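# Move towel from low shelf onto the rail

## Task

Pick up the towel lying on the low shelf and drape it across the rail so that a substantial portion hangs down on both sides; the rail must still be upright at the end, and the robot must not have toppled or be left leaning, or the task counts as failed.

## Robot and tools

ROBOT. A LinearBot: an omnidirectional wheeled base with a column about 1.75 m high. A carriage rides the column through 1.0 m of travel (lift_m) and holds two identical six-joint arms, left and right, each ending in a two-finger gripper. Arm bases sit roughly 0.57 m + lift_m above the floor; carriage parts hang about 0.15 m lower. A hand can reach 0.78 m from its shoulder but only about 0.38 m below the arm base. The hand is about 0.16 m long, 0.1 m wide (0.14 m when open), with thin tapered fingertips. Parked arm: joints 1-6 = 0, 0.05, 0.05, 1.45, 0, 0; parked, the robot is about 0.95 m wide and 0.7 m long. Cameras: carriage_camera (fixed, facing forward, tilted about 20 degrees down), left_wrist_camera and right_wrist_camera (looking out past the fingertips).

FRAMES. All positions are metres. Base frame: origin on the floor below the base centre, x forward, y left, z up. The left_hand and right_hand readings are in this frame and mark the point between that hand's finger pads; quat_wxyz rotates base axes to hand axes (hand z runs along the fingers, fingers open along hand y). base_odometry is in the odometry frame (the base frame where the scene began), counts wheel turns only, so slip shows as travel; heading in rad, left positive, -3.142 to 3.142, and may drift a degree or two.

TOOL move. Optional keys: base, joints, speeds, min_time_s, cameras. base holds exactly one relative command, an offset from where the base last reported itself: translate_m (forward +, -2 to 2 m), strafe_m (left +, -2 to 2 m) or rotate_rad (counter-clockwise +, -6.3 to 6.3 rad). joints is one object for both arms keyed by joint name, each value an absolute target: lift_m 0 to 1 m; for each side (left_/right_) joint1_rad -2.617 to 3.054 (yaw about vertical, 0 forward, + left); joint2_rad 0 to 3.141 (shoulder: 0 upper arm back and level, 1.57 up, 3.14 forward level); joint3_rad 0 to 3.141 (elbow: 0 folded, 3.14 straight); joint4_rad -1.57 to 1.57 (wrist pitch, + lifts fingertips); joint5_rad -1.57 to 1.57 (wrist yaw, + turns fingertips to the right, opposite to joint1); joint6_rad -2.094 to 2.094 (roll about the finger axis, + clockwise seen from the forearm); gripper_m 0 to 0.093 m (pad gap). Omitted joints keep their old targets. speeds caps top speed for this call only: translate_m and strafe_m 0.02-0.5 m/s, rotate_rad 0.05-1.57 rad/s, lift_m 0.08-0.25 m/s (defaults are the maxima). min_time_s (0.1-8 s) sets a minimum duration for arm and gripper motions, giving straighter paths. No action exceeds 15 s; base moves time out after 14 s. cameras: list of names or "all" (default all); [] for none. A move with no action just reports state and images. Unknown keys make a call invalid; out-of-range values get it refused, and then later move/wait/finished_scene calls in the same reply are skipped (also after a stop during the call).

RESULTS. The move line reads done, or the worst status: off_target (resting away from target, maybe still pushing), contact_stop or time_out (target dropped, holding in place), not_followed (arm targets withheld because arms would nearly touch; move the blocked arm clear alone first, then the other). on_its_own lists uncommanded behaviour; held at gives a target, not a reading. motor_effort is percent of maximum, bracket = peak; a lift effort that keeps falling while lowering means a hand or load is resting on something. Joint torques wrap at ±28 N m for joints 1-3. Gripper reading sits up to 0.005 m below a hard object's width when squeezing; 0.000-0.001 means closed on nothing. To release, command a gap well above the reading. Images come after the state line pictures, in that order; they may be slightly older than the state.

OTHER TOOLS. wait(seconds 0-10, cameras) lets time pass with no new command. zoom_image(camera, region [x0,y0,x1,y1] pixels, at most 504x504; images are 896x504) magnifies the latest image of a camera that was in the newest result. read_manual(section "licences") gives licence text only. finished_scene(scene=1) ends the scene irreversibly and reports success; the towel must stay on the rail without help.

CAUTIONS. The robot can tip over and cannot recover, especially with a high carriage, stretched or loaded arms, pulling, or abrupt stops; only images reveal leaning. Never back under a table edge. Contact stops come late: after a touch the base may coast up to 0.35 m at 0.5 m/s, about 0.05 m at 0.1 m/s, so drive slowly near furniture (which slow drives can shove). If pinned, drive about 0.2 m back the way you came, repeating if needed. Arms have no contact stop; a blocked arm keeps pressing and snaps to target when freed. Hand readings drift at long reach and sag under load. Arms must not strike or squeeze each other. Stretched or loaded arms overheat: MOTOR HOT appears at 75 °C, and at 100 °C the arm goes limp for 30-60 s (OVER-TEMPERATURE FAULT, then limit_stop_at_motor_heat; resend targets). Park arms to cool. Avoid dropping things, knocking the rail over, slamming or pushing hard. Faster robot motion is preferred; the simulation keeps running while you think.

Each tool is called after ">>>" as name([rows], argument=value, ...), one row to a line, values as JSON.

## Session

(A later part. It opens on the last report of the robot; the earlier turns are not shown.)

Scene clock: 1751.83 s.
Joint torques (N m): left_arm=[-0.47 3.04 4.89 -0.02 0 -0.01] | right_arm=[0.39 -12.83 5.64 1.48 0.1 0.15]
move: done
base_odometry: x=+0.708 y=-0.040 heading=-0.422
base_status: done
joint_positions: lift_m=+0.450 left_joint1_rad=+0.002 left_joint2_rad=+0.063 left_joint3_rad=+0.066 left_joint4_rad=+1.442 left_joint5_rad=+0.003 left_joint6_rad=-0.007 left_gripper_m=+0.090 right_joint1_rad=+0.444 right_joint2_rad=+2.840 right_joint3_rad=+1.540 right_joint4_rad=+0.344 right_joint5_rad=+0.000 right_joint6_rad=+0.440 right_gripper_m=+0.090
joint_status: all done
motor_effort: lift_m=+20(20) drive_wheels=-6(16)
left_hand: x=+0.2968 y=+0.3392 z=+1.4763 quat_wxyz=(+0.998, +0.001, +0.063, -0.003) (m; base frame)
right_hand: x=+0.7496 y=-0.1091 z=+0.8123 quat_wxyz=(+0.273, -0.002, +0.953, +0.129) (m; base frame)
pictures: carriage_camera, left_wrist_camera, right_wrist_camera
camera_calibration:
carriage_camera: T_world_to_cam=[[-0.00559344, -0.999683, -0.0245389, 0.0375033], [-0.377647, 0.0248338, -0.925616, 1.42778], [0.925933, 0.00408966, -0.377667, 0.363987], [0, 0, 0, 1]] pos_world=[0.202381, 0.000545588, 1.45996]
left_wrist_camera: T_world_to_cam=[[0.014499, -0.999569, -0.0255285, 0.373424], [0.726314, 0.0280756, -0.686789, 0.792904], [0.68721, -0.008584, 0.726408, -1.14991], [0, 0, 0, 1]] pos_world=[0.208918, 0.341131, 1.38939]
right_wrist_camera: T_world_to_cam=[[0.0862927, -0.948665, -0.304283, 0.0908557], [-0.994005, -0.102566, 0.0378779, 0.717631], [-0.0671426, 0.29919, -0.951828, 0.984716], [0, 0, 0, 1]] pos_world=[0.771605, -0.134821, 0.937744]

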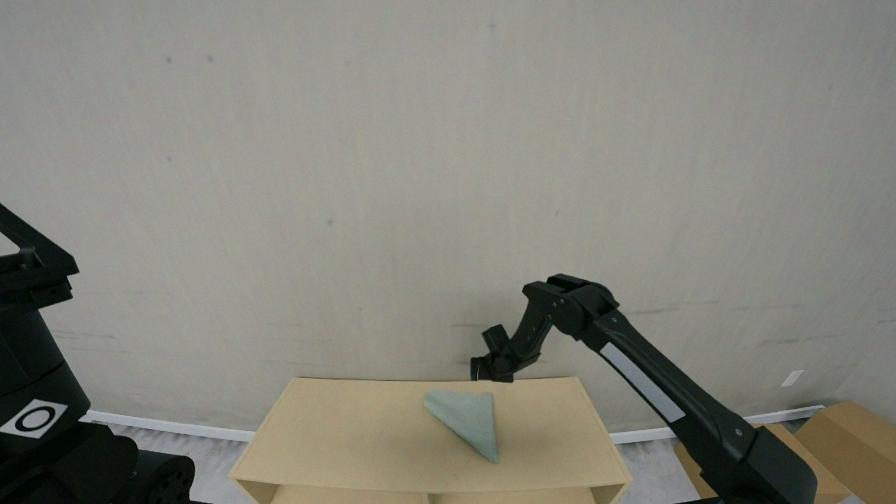

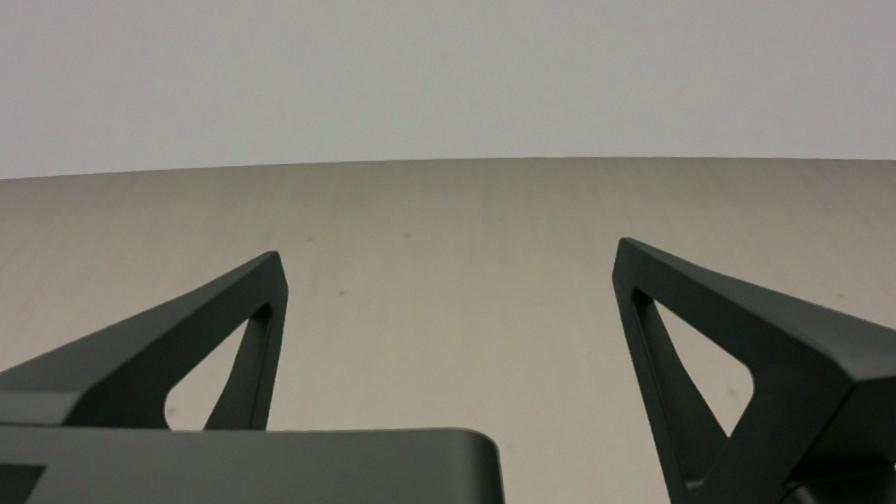

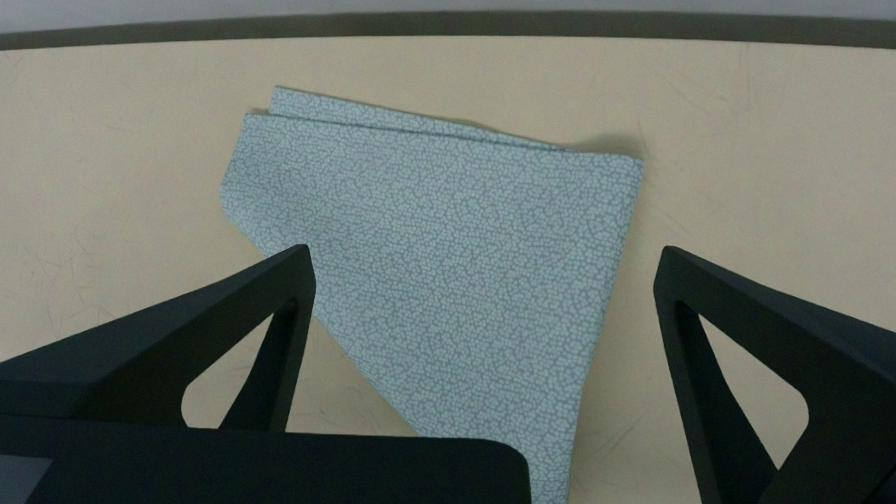

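>>> move(base={"strafe_m": 0.2}, speeds={"strafe_m": 0.25}, cameras=[])

>>> move(base={"translate_m": 0.04}, joints={"lift_m": 0.37}, cameras=["right_wrist_camera", "carriage_camera"])

Scene clock: 1763.73 s.
Joint torques (N m): left_arm=[-0.38 3.04 4.96 -0.03 0 -0.01] | right_arm=[-0.28 -12.74 5.63 1.49 0.11 0.14]
move: done
base_odometry: x=+0.790 y=+0.142 heading=-0.422
base_status: done
joint_positions: lift_m=+0.450 left_joint1_rad=+0.001 left_joint2_rad=+0.063 left_joint3_rad=+0.066 left_joint4_rad=+1.442 left_joint5_rad=+0.003 left_joint6_rad=-0.007 left_gripper_m=+0.090 right_joint1_rad=+0.450 right_joint2_rad=+2.840 right_joint3_rad=+1.540 right_joint4_rad=+0.349 right_joint5_rad=+0.001 right_joint6_rad=+0.441 right_gripper_m=+0.090
joint_status: not commanded
motor_effort: lift_m=+20(20) drive_wheels=-2(13)
left_hand: x=+0.2969 y=+0.3392 z=+1.4762 quat_wxyz=(+0.998, +0.001, +0.063, -0.003) (m; base frame)
right_hand: x=+0.7493 y=-0.1058 z=+0.8131 quat_wxyz=(+0.275, -0.004, +0.952, +0.131) (m; base frame)
pictures: none
No camera images: "cameras" was empty.

Scene clock: 1764.93 s.
Joint torques (N m): left_arm=[-0.39 3.1 5.39 -0.02 0.01 -0.02] | right_arm=[-0.23 -13.7 5.18 1.44 0.09 0.14]
move: done
base_odometry: x=+0.827 y=+0.126 heading=-0.421
base_status: done
joint_positions: lift_m=+0.370 left_joint1_rad=+0.001 left_joint2_rad=+0.061 left_joint3_rad=+0.060 left_joint4_rad=+1.442 left_joint5_rad=+0.003 left_joint6_rad=-0.006 left_gripper_m=+0.090 right_joint1_rad=+0.450 right_joint2_rad=+2.851 right_joint3_rad=+1.545 right_joint4_rad=+0.357 right_joint5_rad=+0.001 right_joint6_rad=+0.441 right_gripper_m=+0.090
joint_status: all done
motor_effort: lift_m=+20(20) drive_wheels=+7(10)
left_hand: x=+0.2977 y=+0.3392 z=+1.3948 quat_wxyz=(+0.998, +0.001, +0.064, -0.003) (m; base frame)
right_hand: x=+0.7496 y=-0.1058 z=+0.7303 quat_wxyz=(+0.277, -0.004, +0.952, +0.132) (m; base frame)
pictures: carriage_camera, right_wrist_camera
camera_calibration:
carriage_camera: T_world_to_cam=[[-0.00559344, -0.999683, -0.0245389, 0.03554], [-0.377647, 0.0248338, -0.925616, 1.35373], [0.925933, 0.00408966, -0.377667, 0.333771], [0, 0, 0, 1]] pos_world=[0.202381, 0.000545588, 1.37996]
right_wrist_camera: T_world_to_cam=[[0.092722, -0.947156, -0.30708, 0.066413], [-0.993805, -0.107011, 0.0299886, 0.726265], [-0.0612649, 0.302397, -0.951211, 0.901193], [0, 0, 0, 1]] pos_world=[0.77082, -0.131896, 0.85584]

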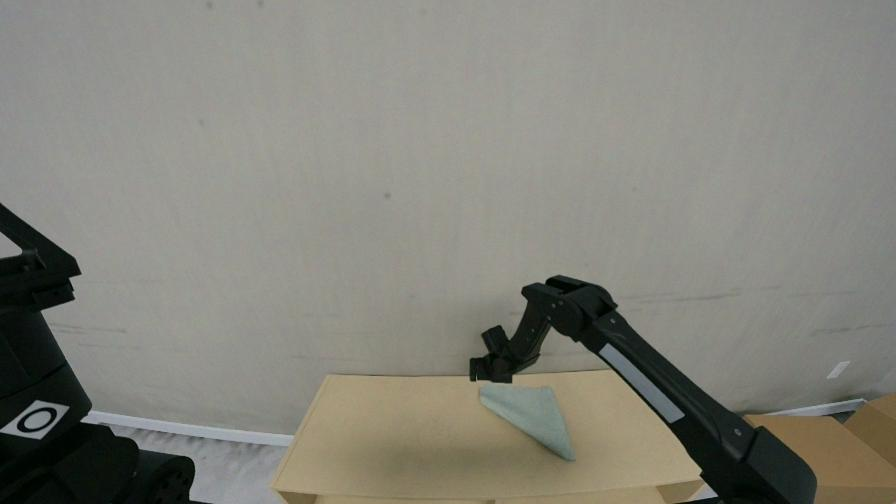

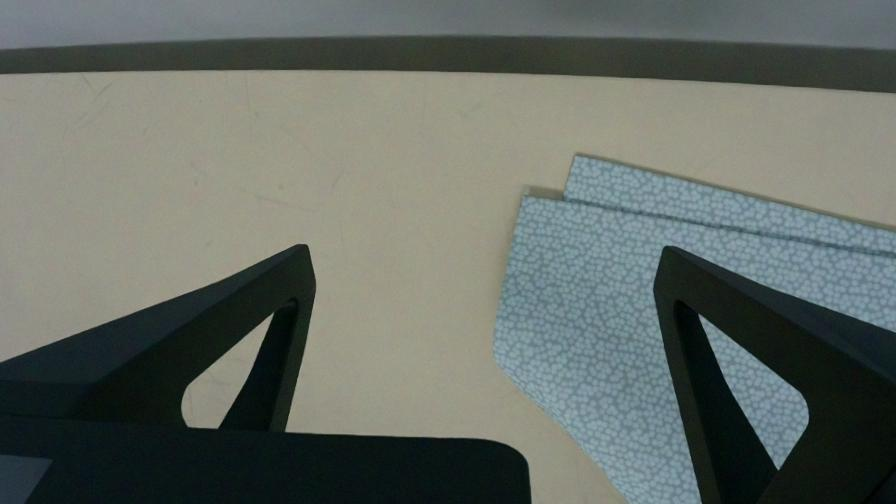

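>>> move(base={"strafe_m": -0.015}, joints={"lift_m": 0.27}, speeds={"lift_m": 0.08}, cameras=["right_wrist_camera"])

>>> move(joints={"lift_m": 0.255}, speeds={"lift_m": 0.08}, cameras=["right_wrist_camera"])

Scene clock: 1771.20 s.
Joint torques (N m): left_arm=[-0.44 3.19 5.45 -0.01 0.01 -0.01] | right_arm=[-0.28 -12.34 4.33 1.09 -0.2 0.14]
move: done
base_odometry: x=+0.821 y=+0.113 heading=-0.421
base_status: done
joint_positions: lift_m=+0.271 left_joint1_rad=+0.001 left_joint2_rad=+0.061 left_joint3_rad=+0.060 left_joint4_rad=+1.443 left_joint5_rad=+0.002 left_joint6_rad=-0.006 left_gripper_m=+0.090 right_joint1_rad=+0.451 right_joint2_rad=+2.833 right_joint3_rad=+1.559 right_joint4_rad=+0.401 right_joint5_rad=+0.027 right_joint6_rad=+0.441 right_gripper_m=+0.090
joint_status: all done
motor_effort: lift_m=+18(19) drive_wheels=+6(9)
left_hand: x=+0.2976 y=+0.3393 z=+1.2949 quat_wxyz=(+0.998, +0.001, +0.064, -0.003) (m; base frame)
right_hand: x=+0.7693 y=-0.1006 z=+0.6503 quat_wxyz=(+0.314, +0.000, +0.940, +0.136) (m; base frame)
pictures: right_wrist_camera
camera_calibration:
right_wrist_camera: T_world_to_cam=[[0.102501, -0.944179, -0.31308, 0.0416746], [-0.994603, -0.0921901, -0.0476032, 0.80134], [0.0160831, 0.316269, -0.948533, 0.764864], [0, 0, 0, 1]] pos_world=[0.780442, -0.128679, 0.776693]

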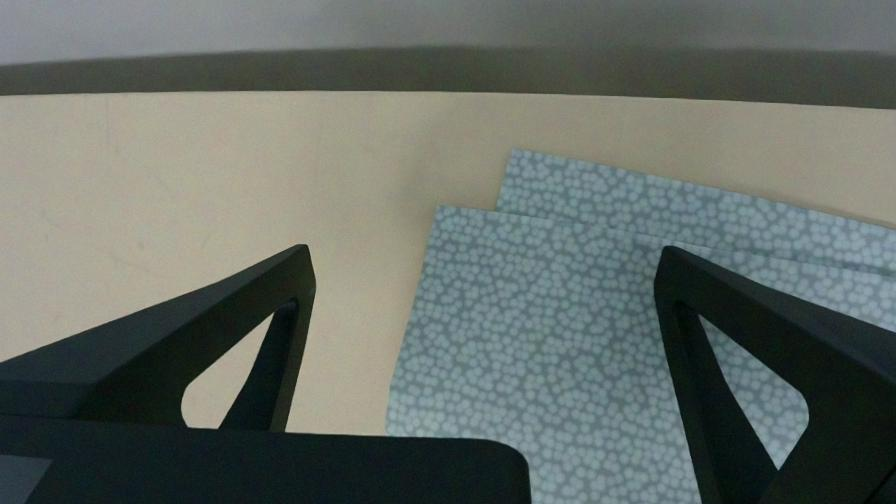

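Scene clock: 1771.77 s.
Joint torques (N m): left_arm=[-0.42 3.23 5.44 -0.04 0.01 -0.02] | right_arm=[-0.25 -11.03 4 0.89 -0.32 0.15]
move: done
base_odometry: x=+0.821 y=+0.113 heading=-0.421
base_status: not commanded
joint_positions: lift_m=+0.256 left_joint1_rad=+0.001 left_joint2_rad=+0.061 left_joint3_rad=+0.060 left_joint4_rad=+1.443 left_joint5_rad=+0.002 left_joint6_rad=-0.006 left_gripper_m=+0.090 right_joint1_rad=+0.451 right_joint2_rad=+2.817 right_joint3_rad=+1.565 right_joint4_rad=+0.429 right_joint5_rad=+0.039 right_joint6_rad=+0.439 right_gripper_m=+0.090
joint_status: all done
motor_effort: lift_m=+18(18) drive_wheels=+6(6)
left_hand: x=+0.2976 y=+0.3393 z=+1.2800 quat_wxyz=(+0.998, +0.001, +0.064, -0.003) (m; base frame)
right_hand: x=+0.7815 y=-0.0970 z=+0.6504 quat_wxyz=(+0.337, +0.002, +0.931, +0.141) (m; base frame)
pictures: right_wrist_camera
camera_calibration:
right_wrist_camera: T_world_to_cam=[[0.111475, -0.940988, -0.319553, 0.0413255], [-0.99166, -0.0844027, -0.0973963, 0.844676], [0.0646776, 0.327745, -0.94255, 0.722807], [0, 0, 0, 1]] pos_world=[0.786275, -0.126717, 0.776756]

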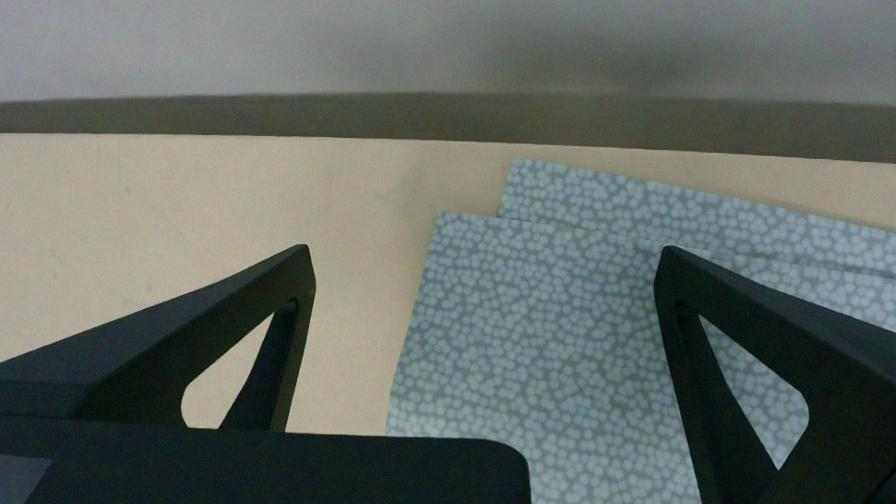

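>>> move(joints={"right_gripper_m": 0.0}, min_time_s=1.5, cameras=["right_wrist_camera"])

>>> move(joints={"lift_m": 0.45}, speeds={"lift_m": 0.1}, cameras=["right_wrist_camera","carriage_camera"])

Scene clock: 1776.43 s.
Joint torques (N m): left_arm=[-0.4 3.23 5.41 -0.05 0.01 -0.02] | right_arm=[0.14 -11.59 3.92 1.1 -0.16 0.16]
move: done
base_odometry: x=+0.821 y=+0.113 heading=-0.421
base_status: not commanded
joint_positions: lift_m=+0.256 left_joint1_rad=+0.001 left_joint2_rad=+0.061 left_joint3_rad=+0.060 left_joint4_rad=+1.443 left_joint5_rad=+0.002 left_joint6_rad=-0.006 left_gripper_m=+0.090 right_joint1_rad=+0.446 right_joint2_rad=+2.823 right_joint3_rad=+1.565 right_joint4_rad=+0.403 right_joint5_rad=+0.023 right_joint6_rad=+0.439 right_gripper_m=+0.001
joint_status: all done
motor_effort: lift_m=+18(18) drive_wheels=+6(6)
left_hand: x=+0.2976 y=+0.3393 z=+1.2800 quat_wxyz=(+0.998, +0.001, +0.064, -0.003) (m; base frame)
right_hand: x=+0.7754 y=-0.0997 z=+0.6426 quat_wxyz=(+0.321, +0.001, +0.937, +0.140) (m; base frame)
pictures: right_wrist_camera
camera_calibration:
right_wrist_camera: T_world_to_cam=[[0.106545, -0.941218, -0.320556, 0.0414166], [-0.993845, -0.0909711, -0.0632197, 0.816706], [0.0303422, 0.325318, -0.945118, 0.744754], [0, 0, 0, 1]] pos_world=[0.784669, -0.129003, 0.768788]

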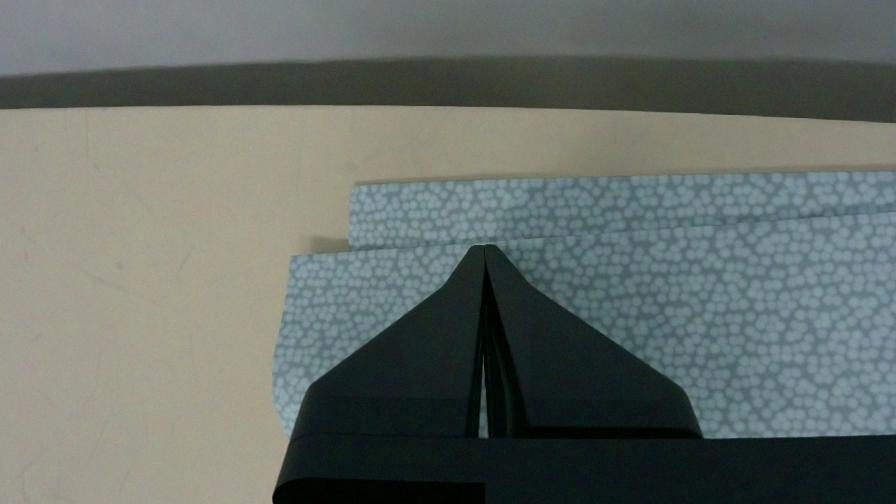

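Scene clock: 1778.83 s.
Joint torques (N m): left_arm=[-0.39 3.26 5.42 -0.03 0.01 0] | right_arm=[0.23 -12.96 3.96 1.33 0.03 0.14]
move: done
base_odometry: x=+0.821 y=+0.113 heading=-0.421
base_status: not commanded
joint_positions: lift_m=+0.450 left_joint1_rad=+0.001 left_joint2_rad=+0.060 left_joint3_rad=+0.060 left_joint4_rad=+1.443 left_joint5_rad=+0.002 left_joint6_rad=-0.006 left_gripper_m=+0.090 right_joint1_rad=+0.446 right_joint2_rad=+2.839 right_joint3_rad=+1.562 right_joint4_rad=+0.373 right_joint5_rad=+0.006 right_joint6_rad=+0.440 right_gripper_m=+0.001
joint_status: all done
motor_effort: lift_m=+25(30) drive_wheels=+6(6)
left_hand: x=+0.2976 y=+0.3393 z=+1.4740 quat_wxyz=(+0.998, +0.001, +0.064, -0.003) (m; base frame)
right_hand: x=+0.7636 y=-0.1022 z=+0.8228 quat_wxyz=(+0.297, -0.002, +0.945, +0.138) (m; base frame)
pictures: carriage_camera, right_wrist_camera
camera_calibration:
carriage_camera: T_world_to_cam=[[-0.00559344, -0.999683, -0.0245389, 0.0374889], [-0.377647, 0.0248338, -0.925616, 1.42724], [0.925933, 0.00408966, -0.377667, 0.363765], [0, 0, 0, 1]] pos_world=[0.202381, 0.000545588, 1.45938]
right_wrist_camera: T_world_to_cam=[[0.0999021, -0.942997, -0.317453, 0.100418], [-0.994811, -0.100832, -0.0135431, 0.774967], [-0.0192384, 0.317159, -0.948177, 0.955862], [0, 0, 0, 1]] pos_world=[0.779303, -0.130325, 0.9487]

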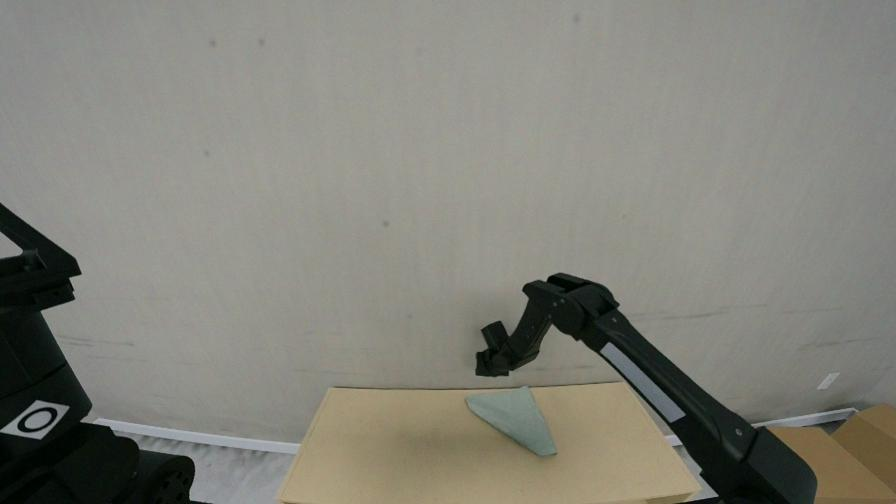

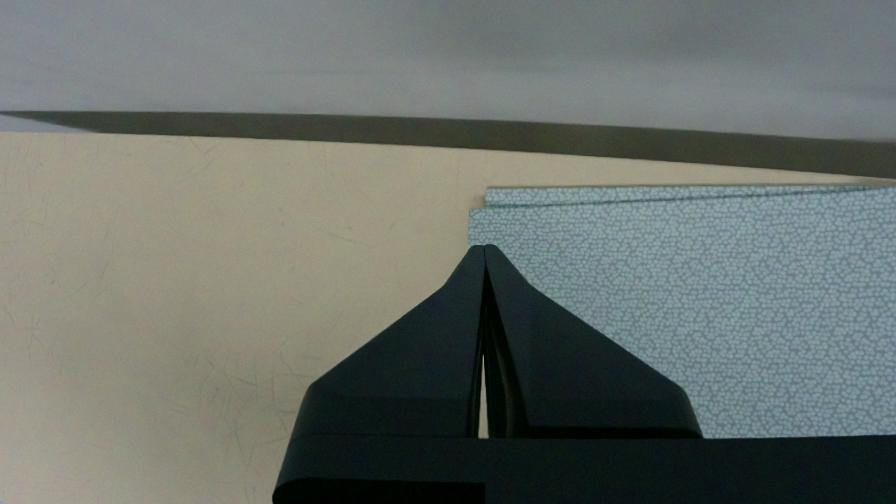

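>>> move(joints={"lift_m": 0.35, "right_joint1_rad": 0.45, "right_joint2_rad": 2.97, "right_joint3_rad": 2.281, "right_joint4_rad": -0.911, "right_joint6_rad": -1.12, "right_gripper_m": 0.055}, min_time_s=2, cameras=["right_wrist_camera","carriage_camera"])

Scene clock: 1786.87 s.
Joint torques (N m): left_arm=[-0.35 3.29 5.48 -0.02 0.02 -0.01] | right_arm=[0.16 -13.94 7.69 0.12 -0.06 -0.03]
move: done
base_odometry: x=+0.821 y=+0.113 heading=-0.421
base_status: not commanded
joint_positions: lift_m=+0.350 left_joint1_rad=+0.001 left_joint2_rad=+0.060 left_joint3_rad=+0.060 left_joint4_rad=+1.443 left_joint5_rad=+0.002 left_joint6_rad=-0.006 left_gripper_m=+0.090 right_joint1_rad=+0.446 right_joint2_rad=+2.920 right_joint3_rad=+2.270 right_joint4_rad=-0.893 right_joint5_rad=+0.006 right_joint6_rad=-1.109 right_gripper_m=+0.055
joint_status: all done
motor_effort: lift_m=+20(20) drive_wheels=+6(6)
left_hand: x=+0.2974 y=+0.3393 z=+1.3746 quat_wxyz=(+0.998, +0.001, +0.064, -0.003) (m; base frame)
right_hand: x=+0.7302 y=-0.1180 z=+0.7665 quat_wxyz=(+0.012, -0.701, +0.713, -0.007) (m; base frame)
pictures: carriage_camera, right_wrist_camera
camera_calibration:
carriage_camera: T_world_to_cam=[[-0.00559344, -0.999683, -0.0245389, 0.0350491], [-0.377647, 0.0248338, -0.925616, 1.33521], [0.925933, 0.00408966, -0.377667, 0.326216], [0, 0, 0, 1]] pos_world=[0.202381, 0.000545588, 1.35995]
right_wrist_camera: T_world_to_cam=[[0.998777, -0.0379195, -0.0317412, -0.697589], [-0.0131865, -0.822858, 0.568094, -0.508452], [-0.0476604, -0.56698, -0.822351, 0.726797], [0, 0, 0, 1]] pos_world=[0.724671, -0.0327564, 0.864389]

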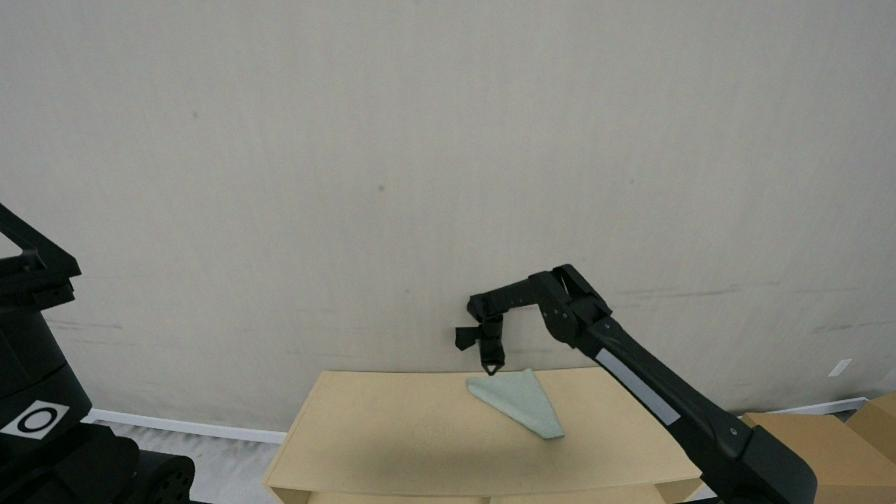

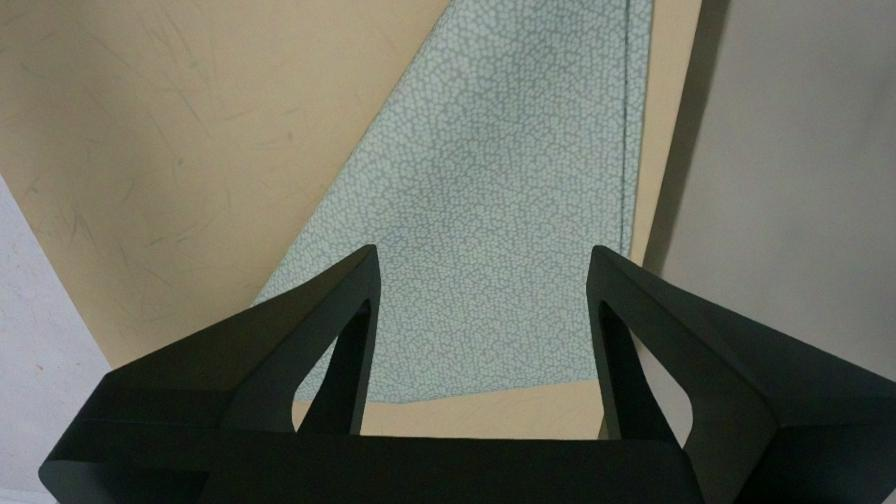

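>>> move(joints={"lift_m": 0.235}, speeds={"lift_m": 0.1}, cameras=["right_wrist_camera"])

>>> move(joints={"lift_m": 0.215}, speeds={"lift_m": 0.08}, cameras=["right_wrist_camera"])

Scene clock: 1797.57 s.
Joint torques (N m): left_arm=[-0.4 3.44 5.37 -0.02 0 -0.01] | right_arm=[0.08 -14.31 6.99 0.17 -0.05 -0.04]
move: done
base_odometry: x=+0.821 y=+0.113 heading=-0.421
base_status: not commanded
joint_positions: lift_m=+0.235 left_joint1_rad=+0.001 left_joint2_rad=+0.060 left_joint3_rad=+0.060 left_joint4_rad=+1.443 left_joint5_rad=+0.002 left_joint6_rad=-0.006 left_gripper_m=+0.090 right_joint1_rad=+0.446 right_joint2_rad=+2.927 right_joint3_rad=+2.278 right_joint4_rad=-0.899 right_joint5_rad=+0.004 right_joint6_rad=-1.110 right_gripper_m=+0.055
joint_status: all done
motor_effort: lift_m=+20(20) drive_wheels=+6(6)
left_hand: x=+0.2974 y=+0.3393 z=+1.2596 quat_wxyz=(+0.998, +0.001, +0.064, -0.003) (m; base frame)
right_hand: x=+0.7294 y=-0.1182 z=+0.6500 quat_wxyz=(+0.010, -0.702, +0.712, -0.006) (m; base frame)
pictures: right_wrist_camera
camera_calibration:
right_wrist_camera: T_world_to_cam=[[0.998666, -0.0360318, -0.0369852, -0.69677], [-0.00858088, -0.822129, 0.569237, -0.446435], [-0.0509172, -0.56816, -0.821341, 0.632436], [0, 0, 0, 1]] pos_world=[0.724212, -0.032808, 0.747803]

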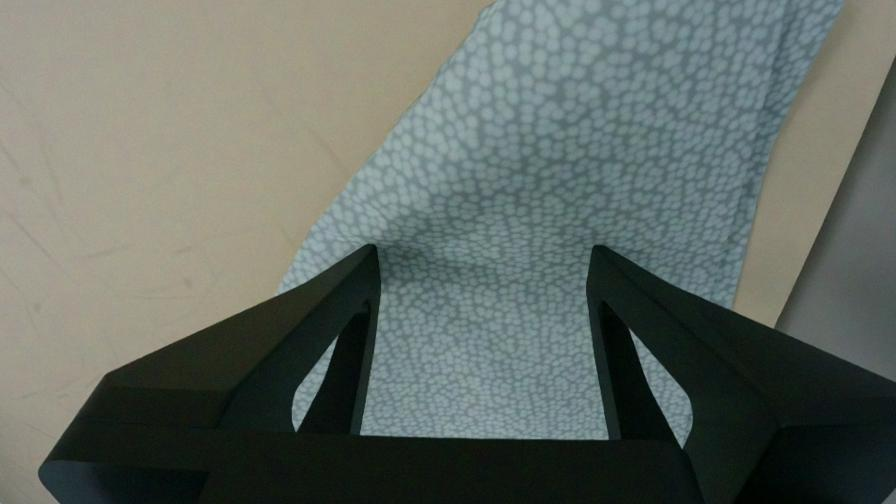

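Scene clock: 1798.20 s.
Joint torques (N m): left_arm=[-0.39 3.28 5.41 -0.05 0.02 -0.02] | right_arm=[0.13 -13.82 5.18 0.55 -0.01 -0.01]
move: done
base_odometry: x=+0.821 y=+0.113 heading=-0.421
base_status: not commanded
joint_positions: lift_m=+0.216 left_joint1_rad=+0.001 left_joint2_rad=+0.060 left_joint3_rad=+0.060 left_joint4_rad=+1.443 left_joint5_rad=+0.002 left_joint6_rad=-0.006 left_gripper_m=+0.090 right_joint1_rad=+0.446 right_joint2_rad=+2.919 right_joint3_rad=+2.300 right_joint4_rad=-0.941 right_joint5_rad=+0.000 right_joint6_rad=-1.112 right_gripper_m=+0.055
joint_status: all done
motor_effort: lift_m=+18(19) drive_wheels=+5(6)
left_hand: x=+0.2974 y=+0.3393 z=+1.2398 quat_wxyz=(+0.998, +0.001, +0.064, -0.003) (m; base frame)
right_hand: x=+0.7286 y=-0.1177 z=+0.6393 quat_wxyz=(+0.005, -0.703, +0.711, -0.002) (m; base frame)
pictures: right_wrist_camera
camera_calibration:
right_wrist_camera: T_world_to_cam=[[0.998189, -0.0340955, -0.0495635, -0.687768], [0.000245608, -0.821565, 0.570114, -0.446854], [-0.060158, -0.569094, -0.820069, 0.629698], [0, 0, 0, 1]] pos_world=[0.724514, -0.0322121, 0.737065]

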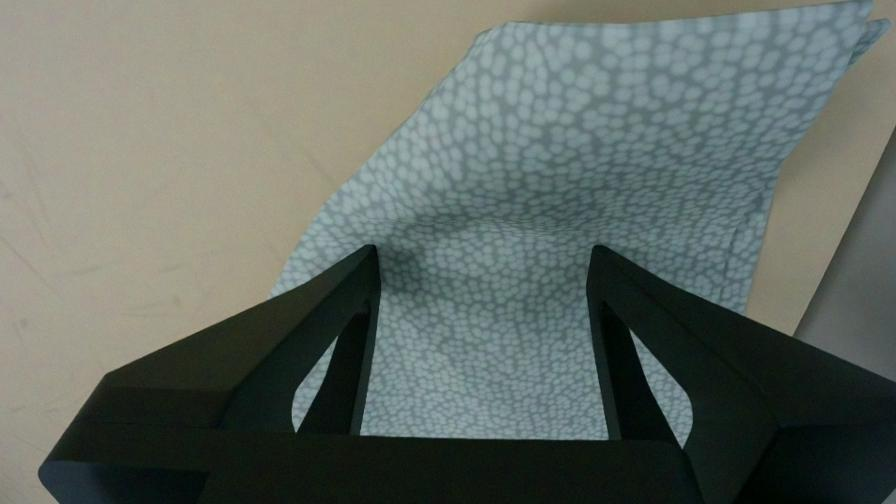

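Good contact. Close and lift.

>>> move(joints={"right_gripper_m": 0.0}, min_time_s=1.5, cameras=["right_wrist_camera"])

>>> move(joints={"lift_m": 0.55}, speeds={"lift_m": 0.1}, cameras=["right_wrist_camera","carriage_camera"])

Scene clock: 1802.27 s.
Joint torques (N m): left_arm=[-0.42 3.33 5.5 -0.03 0.03 -0.03] | right_arm=[0.1 -13.85 4.93 0.65 0.02 -0.02]
move: done
base_odometry: x=+0.821 y=+0.113 heading=-0.421
base_status: not commanded
joint_positions: lift_m=+0.216 left_joint1_rad=+0.001 left_joint2_rad=+0.060 left_joint3_rad=+0.060 left_joint4_rad=+1.443 left_joint5_rad=+0.002 left_joint6_rad=-0.006 left_gripper_m=+0.090 right_joint1_rad=+0.447 right_joint2_rad=+2.919 right_joint3_rad=+2.302 right_joint4_rad=-0.951 right_joint5_rad=-0.003 right_joint6_rad=-1.112 right_gripper_m=+0.002
joint_status: all done
motor_effort: lift_m=+18(18) drive_wheels=+6(6)
left_hand: x=+0.2974 y=+0.3393 z=+1.2398 quat_wxyz=(+0.998, +0.001, +0.064, -0.003) (m; base frame)
right_hand: x=+0.7269 y=-0.1178 z=+0.6398 quat_wxyz=(+0.002, -0.703, +0.711, +0.001) (m; base frame)
pictures: right_wrist_camera
camera_calibration:
right_wrist_camera: T_world_to_cam=[[0.997792, -0.0337346, -0.0572144, -0.680824], [0.00496103, -0.821154, 0.570685, -0.450969], [-0.0662337, -0.569709, -0.819173, 0.633748], [0, 0, 0, 1]] pos_world=[0.723533, -0.0322298, 0.737558]

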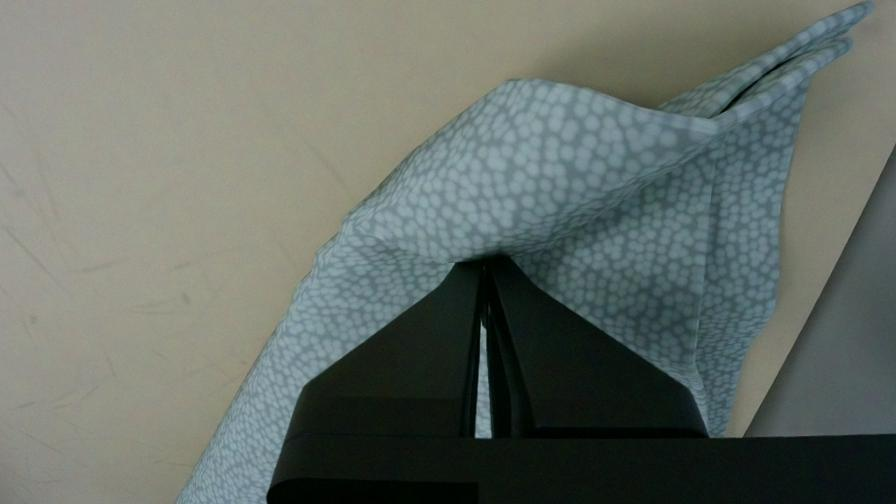

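Scene clock: 1806.00 s.
Joint torques (N m): left_arm=[-0.4 3.14 5.52 -0.02 -0.01 0] | right_arm=[0.2 -14.57 5.27 0.38 0.03 -0.01]
move: done
base_odometry: x=+0.821 y=+0.113 heading=-0.421
base_status: not commanded
joint_positions: lift_m=+0.550 left_joint1_rad=+0.001 left_joint2_rad=+0.060 left_joint3_rad=+0.059 left_joint4_rad=+1.443 left_joint5_rad=+0.002 left_joint6_rad=-0.006 left_gripper_m=+0.090 right_joint1_rad=+0.447 right_joint2_rad=+2.926 right_joint3_rad=+2.299 right_joint4_rad=-0.921 right_joint5_rad=-0.003 right_joint6_rad=-1.112 right_gripper_m=+0.002
joint_status: all done
motor_effort: lift_m=+25(29) drive_wheels=+6(6)
left_hand: x=+0.2975 y=+0.3393 z=+1.5739 quat_wxyz=(+0.998, +0.001, +0.064, -0.003) (m; base frame)
right_hand: x=+0.7306 y=-0.1160 z=+0.9696 quat_wxyz=(+0.011, -0.703, +0.711, -0.002) (m; base frame)
pictures: carriage_camera, right_wrist_camera
camera_calibration:
carriage_camera: T_world_to_cam=[[-0.00559344, -0.999683, -0.0245389, 0.0399427], [-0.377647, 0.0248338, -0.925616, 1.5198], [0.925933, 0.00408966, -0.377667, 0.401531], [0, 0, 0, 1]] pos_world=[0.202381, 0.000545588, 1.55937]
right_wrist_camera: T_world_to_cam=[[0.998631, -0.033333, -0.040317, -0.682526], [-0.00479892, -0.825826, 0.563904, -0.624548], [-0.0520914, -0.562939, -0.824856, 0.901068], [0, 0, 0, 1]] pos_world=[0.725532, -0.0312728, 1.06792]

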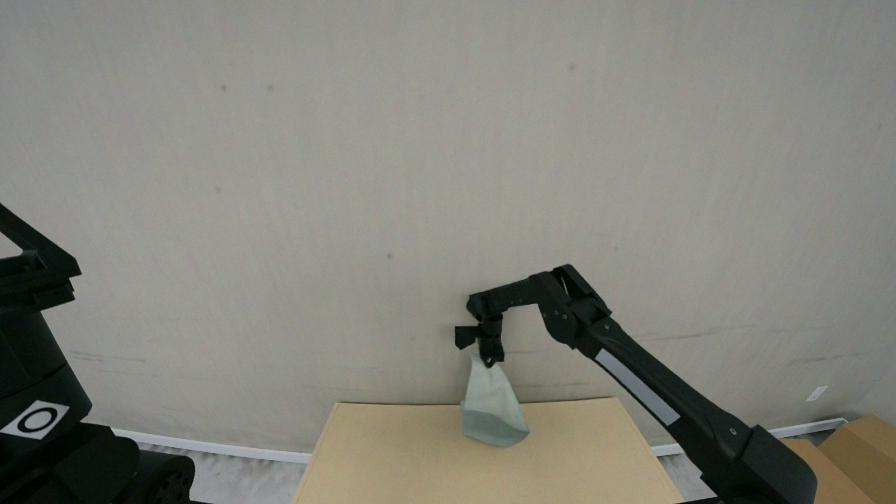

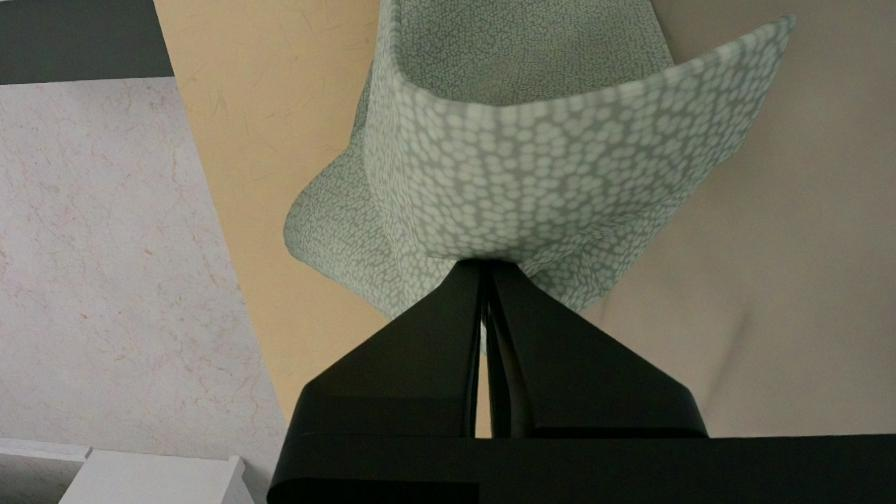

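>>> move(joints={"lift_m": 0.72}, speeds={"lift_m": 0.12}, cameras=["carriage_camera"])

>>> zoom_image(camera="carriage_camera", region=[400, 260, 600, 460])

Scene clock: 1811.77 s.
Joint torques (N m): left_arm=[-0.44 3.3 5.49 -0.06 0 -0.01] | right_arm=[0.25 -15.21 5.56 0.37 0.03 -0.02]
move: done
base_odometry: x=+0.821 y=+0.113 heading=-0.421
base_status: not commanded
joint_positions: lift_m=+0.720 left_joint1_rad=+0.001 left_joint2_rad=+0.060 left_joint3_rad=+0.059 left_joint4_rad=+1.443 left_joint5_rad=+0.002 left_joint6_rad=-0.006 left_gripper_m=+0.090 right_joint1_rad=+0.447 right_joint2_rad=+2.935 right_joint3_rad=+2.293 right_joint4_rad=-0.917 right_joint5_rad=-0.003 right_joint6_rad=-1.112 right_gripper_m=+0.002
joint_status: all done
motor_effort: lift_m=+25(29) drive_wheels=+6(6)
left_hand: x=+0.2975 y=+0.3393 z=+1.7439 quat_wxyz=(+0.998, +0.001, +0.064, -0.003) (m; base frame)
right_hand: x=+0.7276 y=-0.1174 z=+1.1341 quat_wxyz=(+0.006, -0.703, +0.711, -0.001) (m; base frame)
pictures: carriage_camera
camera_calibration:
carriage_camera: T_world_to_cam=[[-0.00559344, -0.999683, -0.0245389, 0.0441139], [-0.377647, 0.0248338, -0.925616, 1.67714], [0.925933, 0.00408966, -0.377667, 0.465728], [0, 0, 0, 1]] pos_world=[0.202381, 0.000545588, 1.72936]

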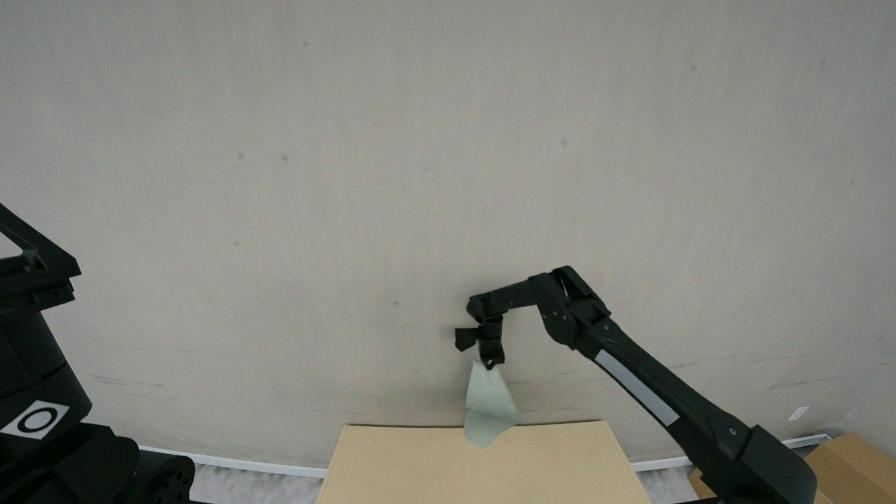

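Scaled by 2.520 from the camera's 896x504 image, which has a finer 1280x720 frame.

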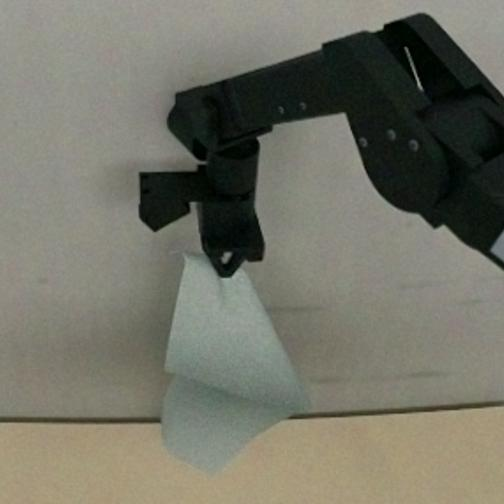

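>>> move(base={"translate_m": -0.76}, joints={"lift_m": 0.85}, speeds={"translate_m": 0.2, "lift_m": 0.1}, cameras=["carriage_camera"])

>>> move(base={"rotate_rad": 1.568}, speeds={"rotate_rad": 0.4}, cameras=["carriage_camera", "right_wrist_camera"])

Scene clock: 1825.37 s.
Joint torques (N m): left_arm=[-0.44 3.36 5.59 -0.02 0.03 -0.01] | right_arm=[-0.02 -15.5 5.86 0.27 0.01 -0.01]
move: done
base_odometry: x=+0.127 y=+0.423 heading=-0.421
base_status: done
joint_positions: lift_m=+0.850 left_joint1_rad=+0.001 left_joint2_rad=+0.060 left_joint3_rad=+0.059 left_joint4_rad=+1.443 left_joint5_rad=+0.002 left_joint6_rad=-0.006 left_gripper_m=+0.090 right_joint1_rad=+0.448 right_joint2_rad=+2.938 right_joint3_rad=+2.292 right_joint4_rad=-0.913 right_joint5_rad=-0.003 right_joint6_rad=-1.112 right_gripper_m=+0.002
joint_status: all done
motor_effort: lift_m=+24(30) drive_wheels=-2(12)
left_hand: x=+0.2977 y=+0.3394 z=+1.8738 quat_wxyz=(+0.998, +0.001, +0.064, -0.003) (m; base frame)
right_hand: x=+0.7269 y=-0.1167 z=+1.2623 quat_wxyz=(+0.006, -0.704, +0.711, -0.001) (m; base frame)
pictures: carriage_camera
camera_calibration:
carriage_camera: T_world_to_cam=[[-0.00559344, -0.999683, -0.0245389, 0.0473057], [-0.377647, 0.0248338, -0.925616, 1.79753], [0.925933, 0.00408966, -0.377667, 0.514851], [0, 0, 0, 1]] pos_world=[0.202381, 0.000545588, 1.85943]

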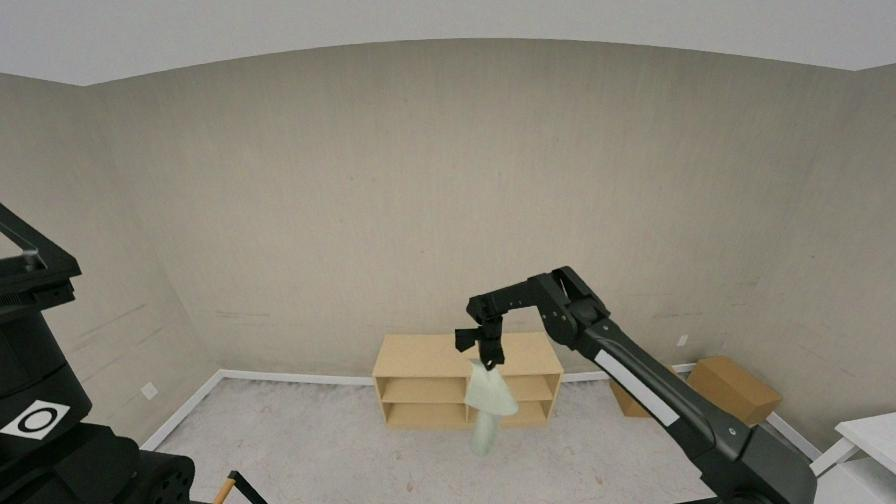

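Scene clock: 1830.07 s.
Joint torques (N m): left_arm=[-0.35 3.28 5.52 -0.06 0 -0.01] | right_arm=[-0.59 -15.57 5.72 0.29 0.03 -0.02]
move: done
base_odometry: x=+0.127 y=+0.423 heading=+1.147
base_status: done
joint_positions: lift_m=+0.850 left_joint1_rad=+0.001 left_joint2_rad=+0.060 left_joint3_rad=+0.059 left_joint4_rad=+1.443 left_joint5_rad=+0.002 left_joint6_rad=-0.006 left_gripper_m=+0.090 right_joint1_rad=+0.453 right_joint2_rad=+2.938 right_joint3_rad=+2.292 right_joint4_rad=-0.912 right_joint5_rad=-0.003 right_joint6_rad=-1.112 right_gripper_m=+0.002
joint_status: not commanded
motor_effort: lift_m=+24(24) drive_wheels=+8(13)
left_hand: x=+0.2977 y=+0.3394 z=+1.8738 quat_wxyz=(+0.998, +0.001, +0.064, -0.003) (m; base frame)
right_hand: x=+0.7259 y=-0.1143 z=+1.2623 quat_wxyz=(+0.007, -0.705, +0.709, -0.001) (m; base frame)
pictures: carriage_camera, right_wrist_camera
camera_calibration:
carriage_camera: T_world_to_cam=[[-0.00559344, -0.999683, -0.0245389, 0.0473057], [-0.377647, 0.0248338, -0.925616, 1.79753], [0.925933, 0.00408966, -0.377667, 0.514851], [0, 0, 0, 1]] pos_world=[0.202381, 0.000545588, 1.85943]
right_wrist_camera: T_world_to_cam=[[0.998454, -0.0266612, -0.0487679, -0.654441], [0.00572102, -0.823477, 0.567321, -0.799926], [-0.0552847, -0.566723, -0.822052, 1.14155], [0, 0, 0, 1]] pos_world=[0.721116, -0.0292293, 1.36031]

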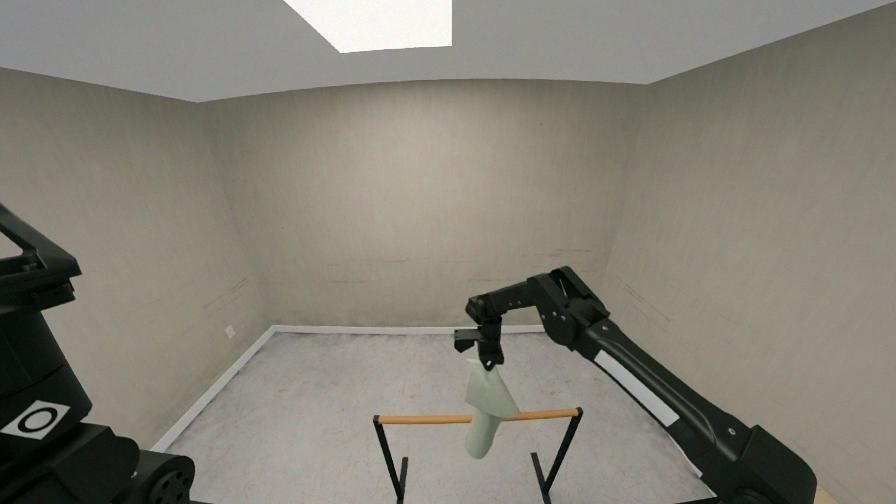

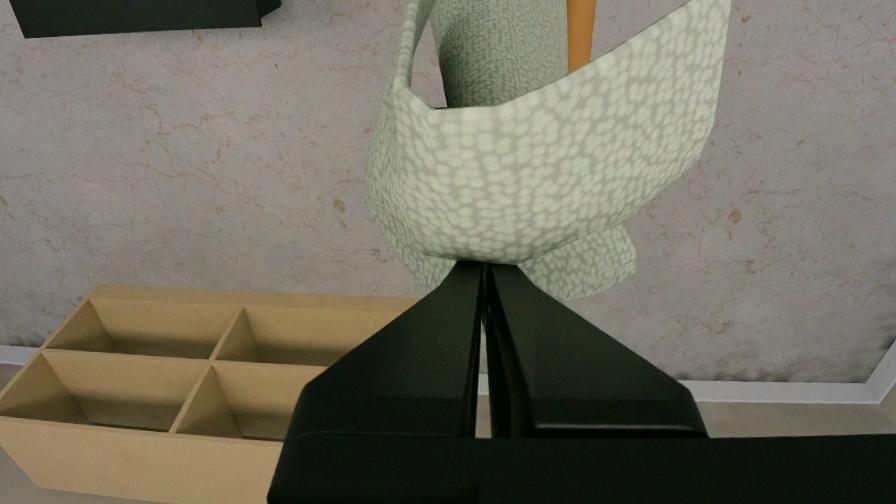

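>>> move(joints={"lift_m": 0.58}, speeds={"lift_m": 0.15}, cameras=["carriage_camera"])

>>> zoom_image(camera="carriage_camera", region=[350, 260, 630, 504])

Scene clock: 1846.90 s.
Joint torques (N m): left_arm=[-0.4 3.33 5.55 -0.03 0.02 -0.02] | right_arm=[-0.53 -15.77 5.41 0.27 0.02 -0.01]
move: done
base_odometry: x=+0.127 y=+0.423 heading=+1.147
base_status: not commanded
joint_positions: lift_m=+0.580 left_joint1_rad=+0.001 left_joint2_rad=+0.060 left_joint3_rad=+0.059 left_joint4_rad=+1.443 left_joint5_rad=+0.002 left_joint6_rad=-0.006 left_gripper_m=+0.090 right_joint1_rad=+0.453 right_joint2_rad=+2.941 right_joint3_rad=+2.292 right_joint4_rad=-0.910 right_joint5_rad=-0.003 right_joint6_rad=-1.112 right_gripper_m=+0.002
joint_status: all done
motor_effort: lift_m=+20(20) drive_wheels=+8(9)
left_hand: x=+0.2977 y=+0.3394 z=+1.6044 quat_wxyz=(+0.998, +0.001, +0.064, -0.003) (m; base frame)
right_hand: x=+0.7255 y=-0.1146 z=+0.9913 quat_wxyz=(+0.006, -0.705, +0.709, +0.000) (m; base frame)
pictures: carriage_camera
camera_calibration:
carriage_camera: T_world_to_cam=[[-0.00559344, -0.999683, -0.0245389, 0.0406927], [-0.377647, 0.0248338, -0.925616, 1.54809], [0.925933, 0.00408966, -0.377667, 0.413073], [0, 0, 0, 1]] pos_world=[0.202381, 0.000545588, 1.58994]

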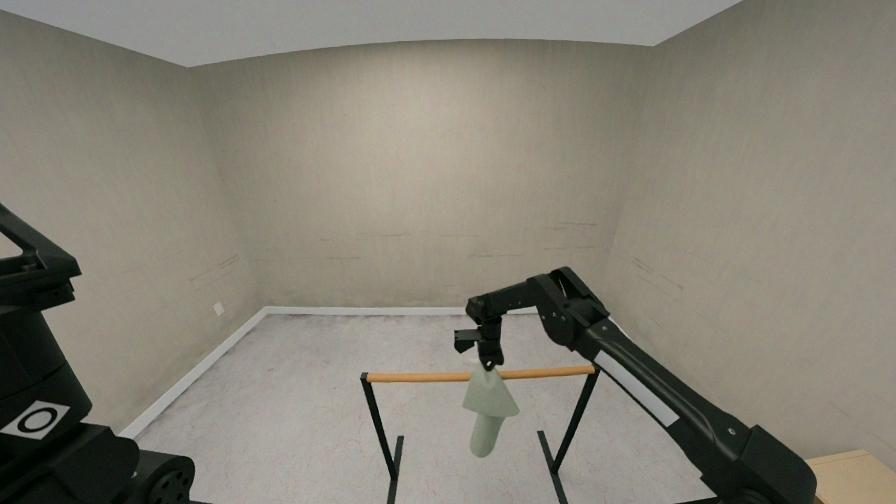

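Scaled by 1.800 from the camera's 896x504 image, which has a finer 1280x720 frame.

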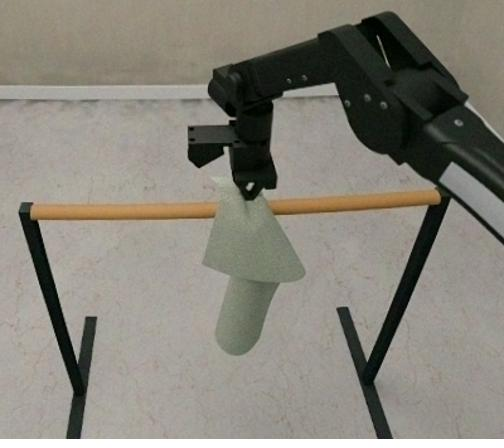

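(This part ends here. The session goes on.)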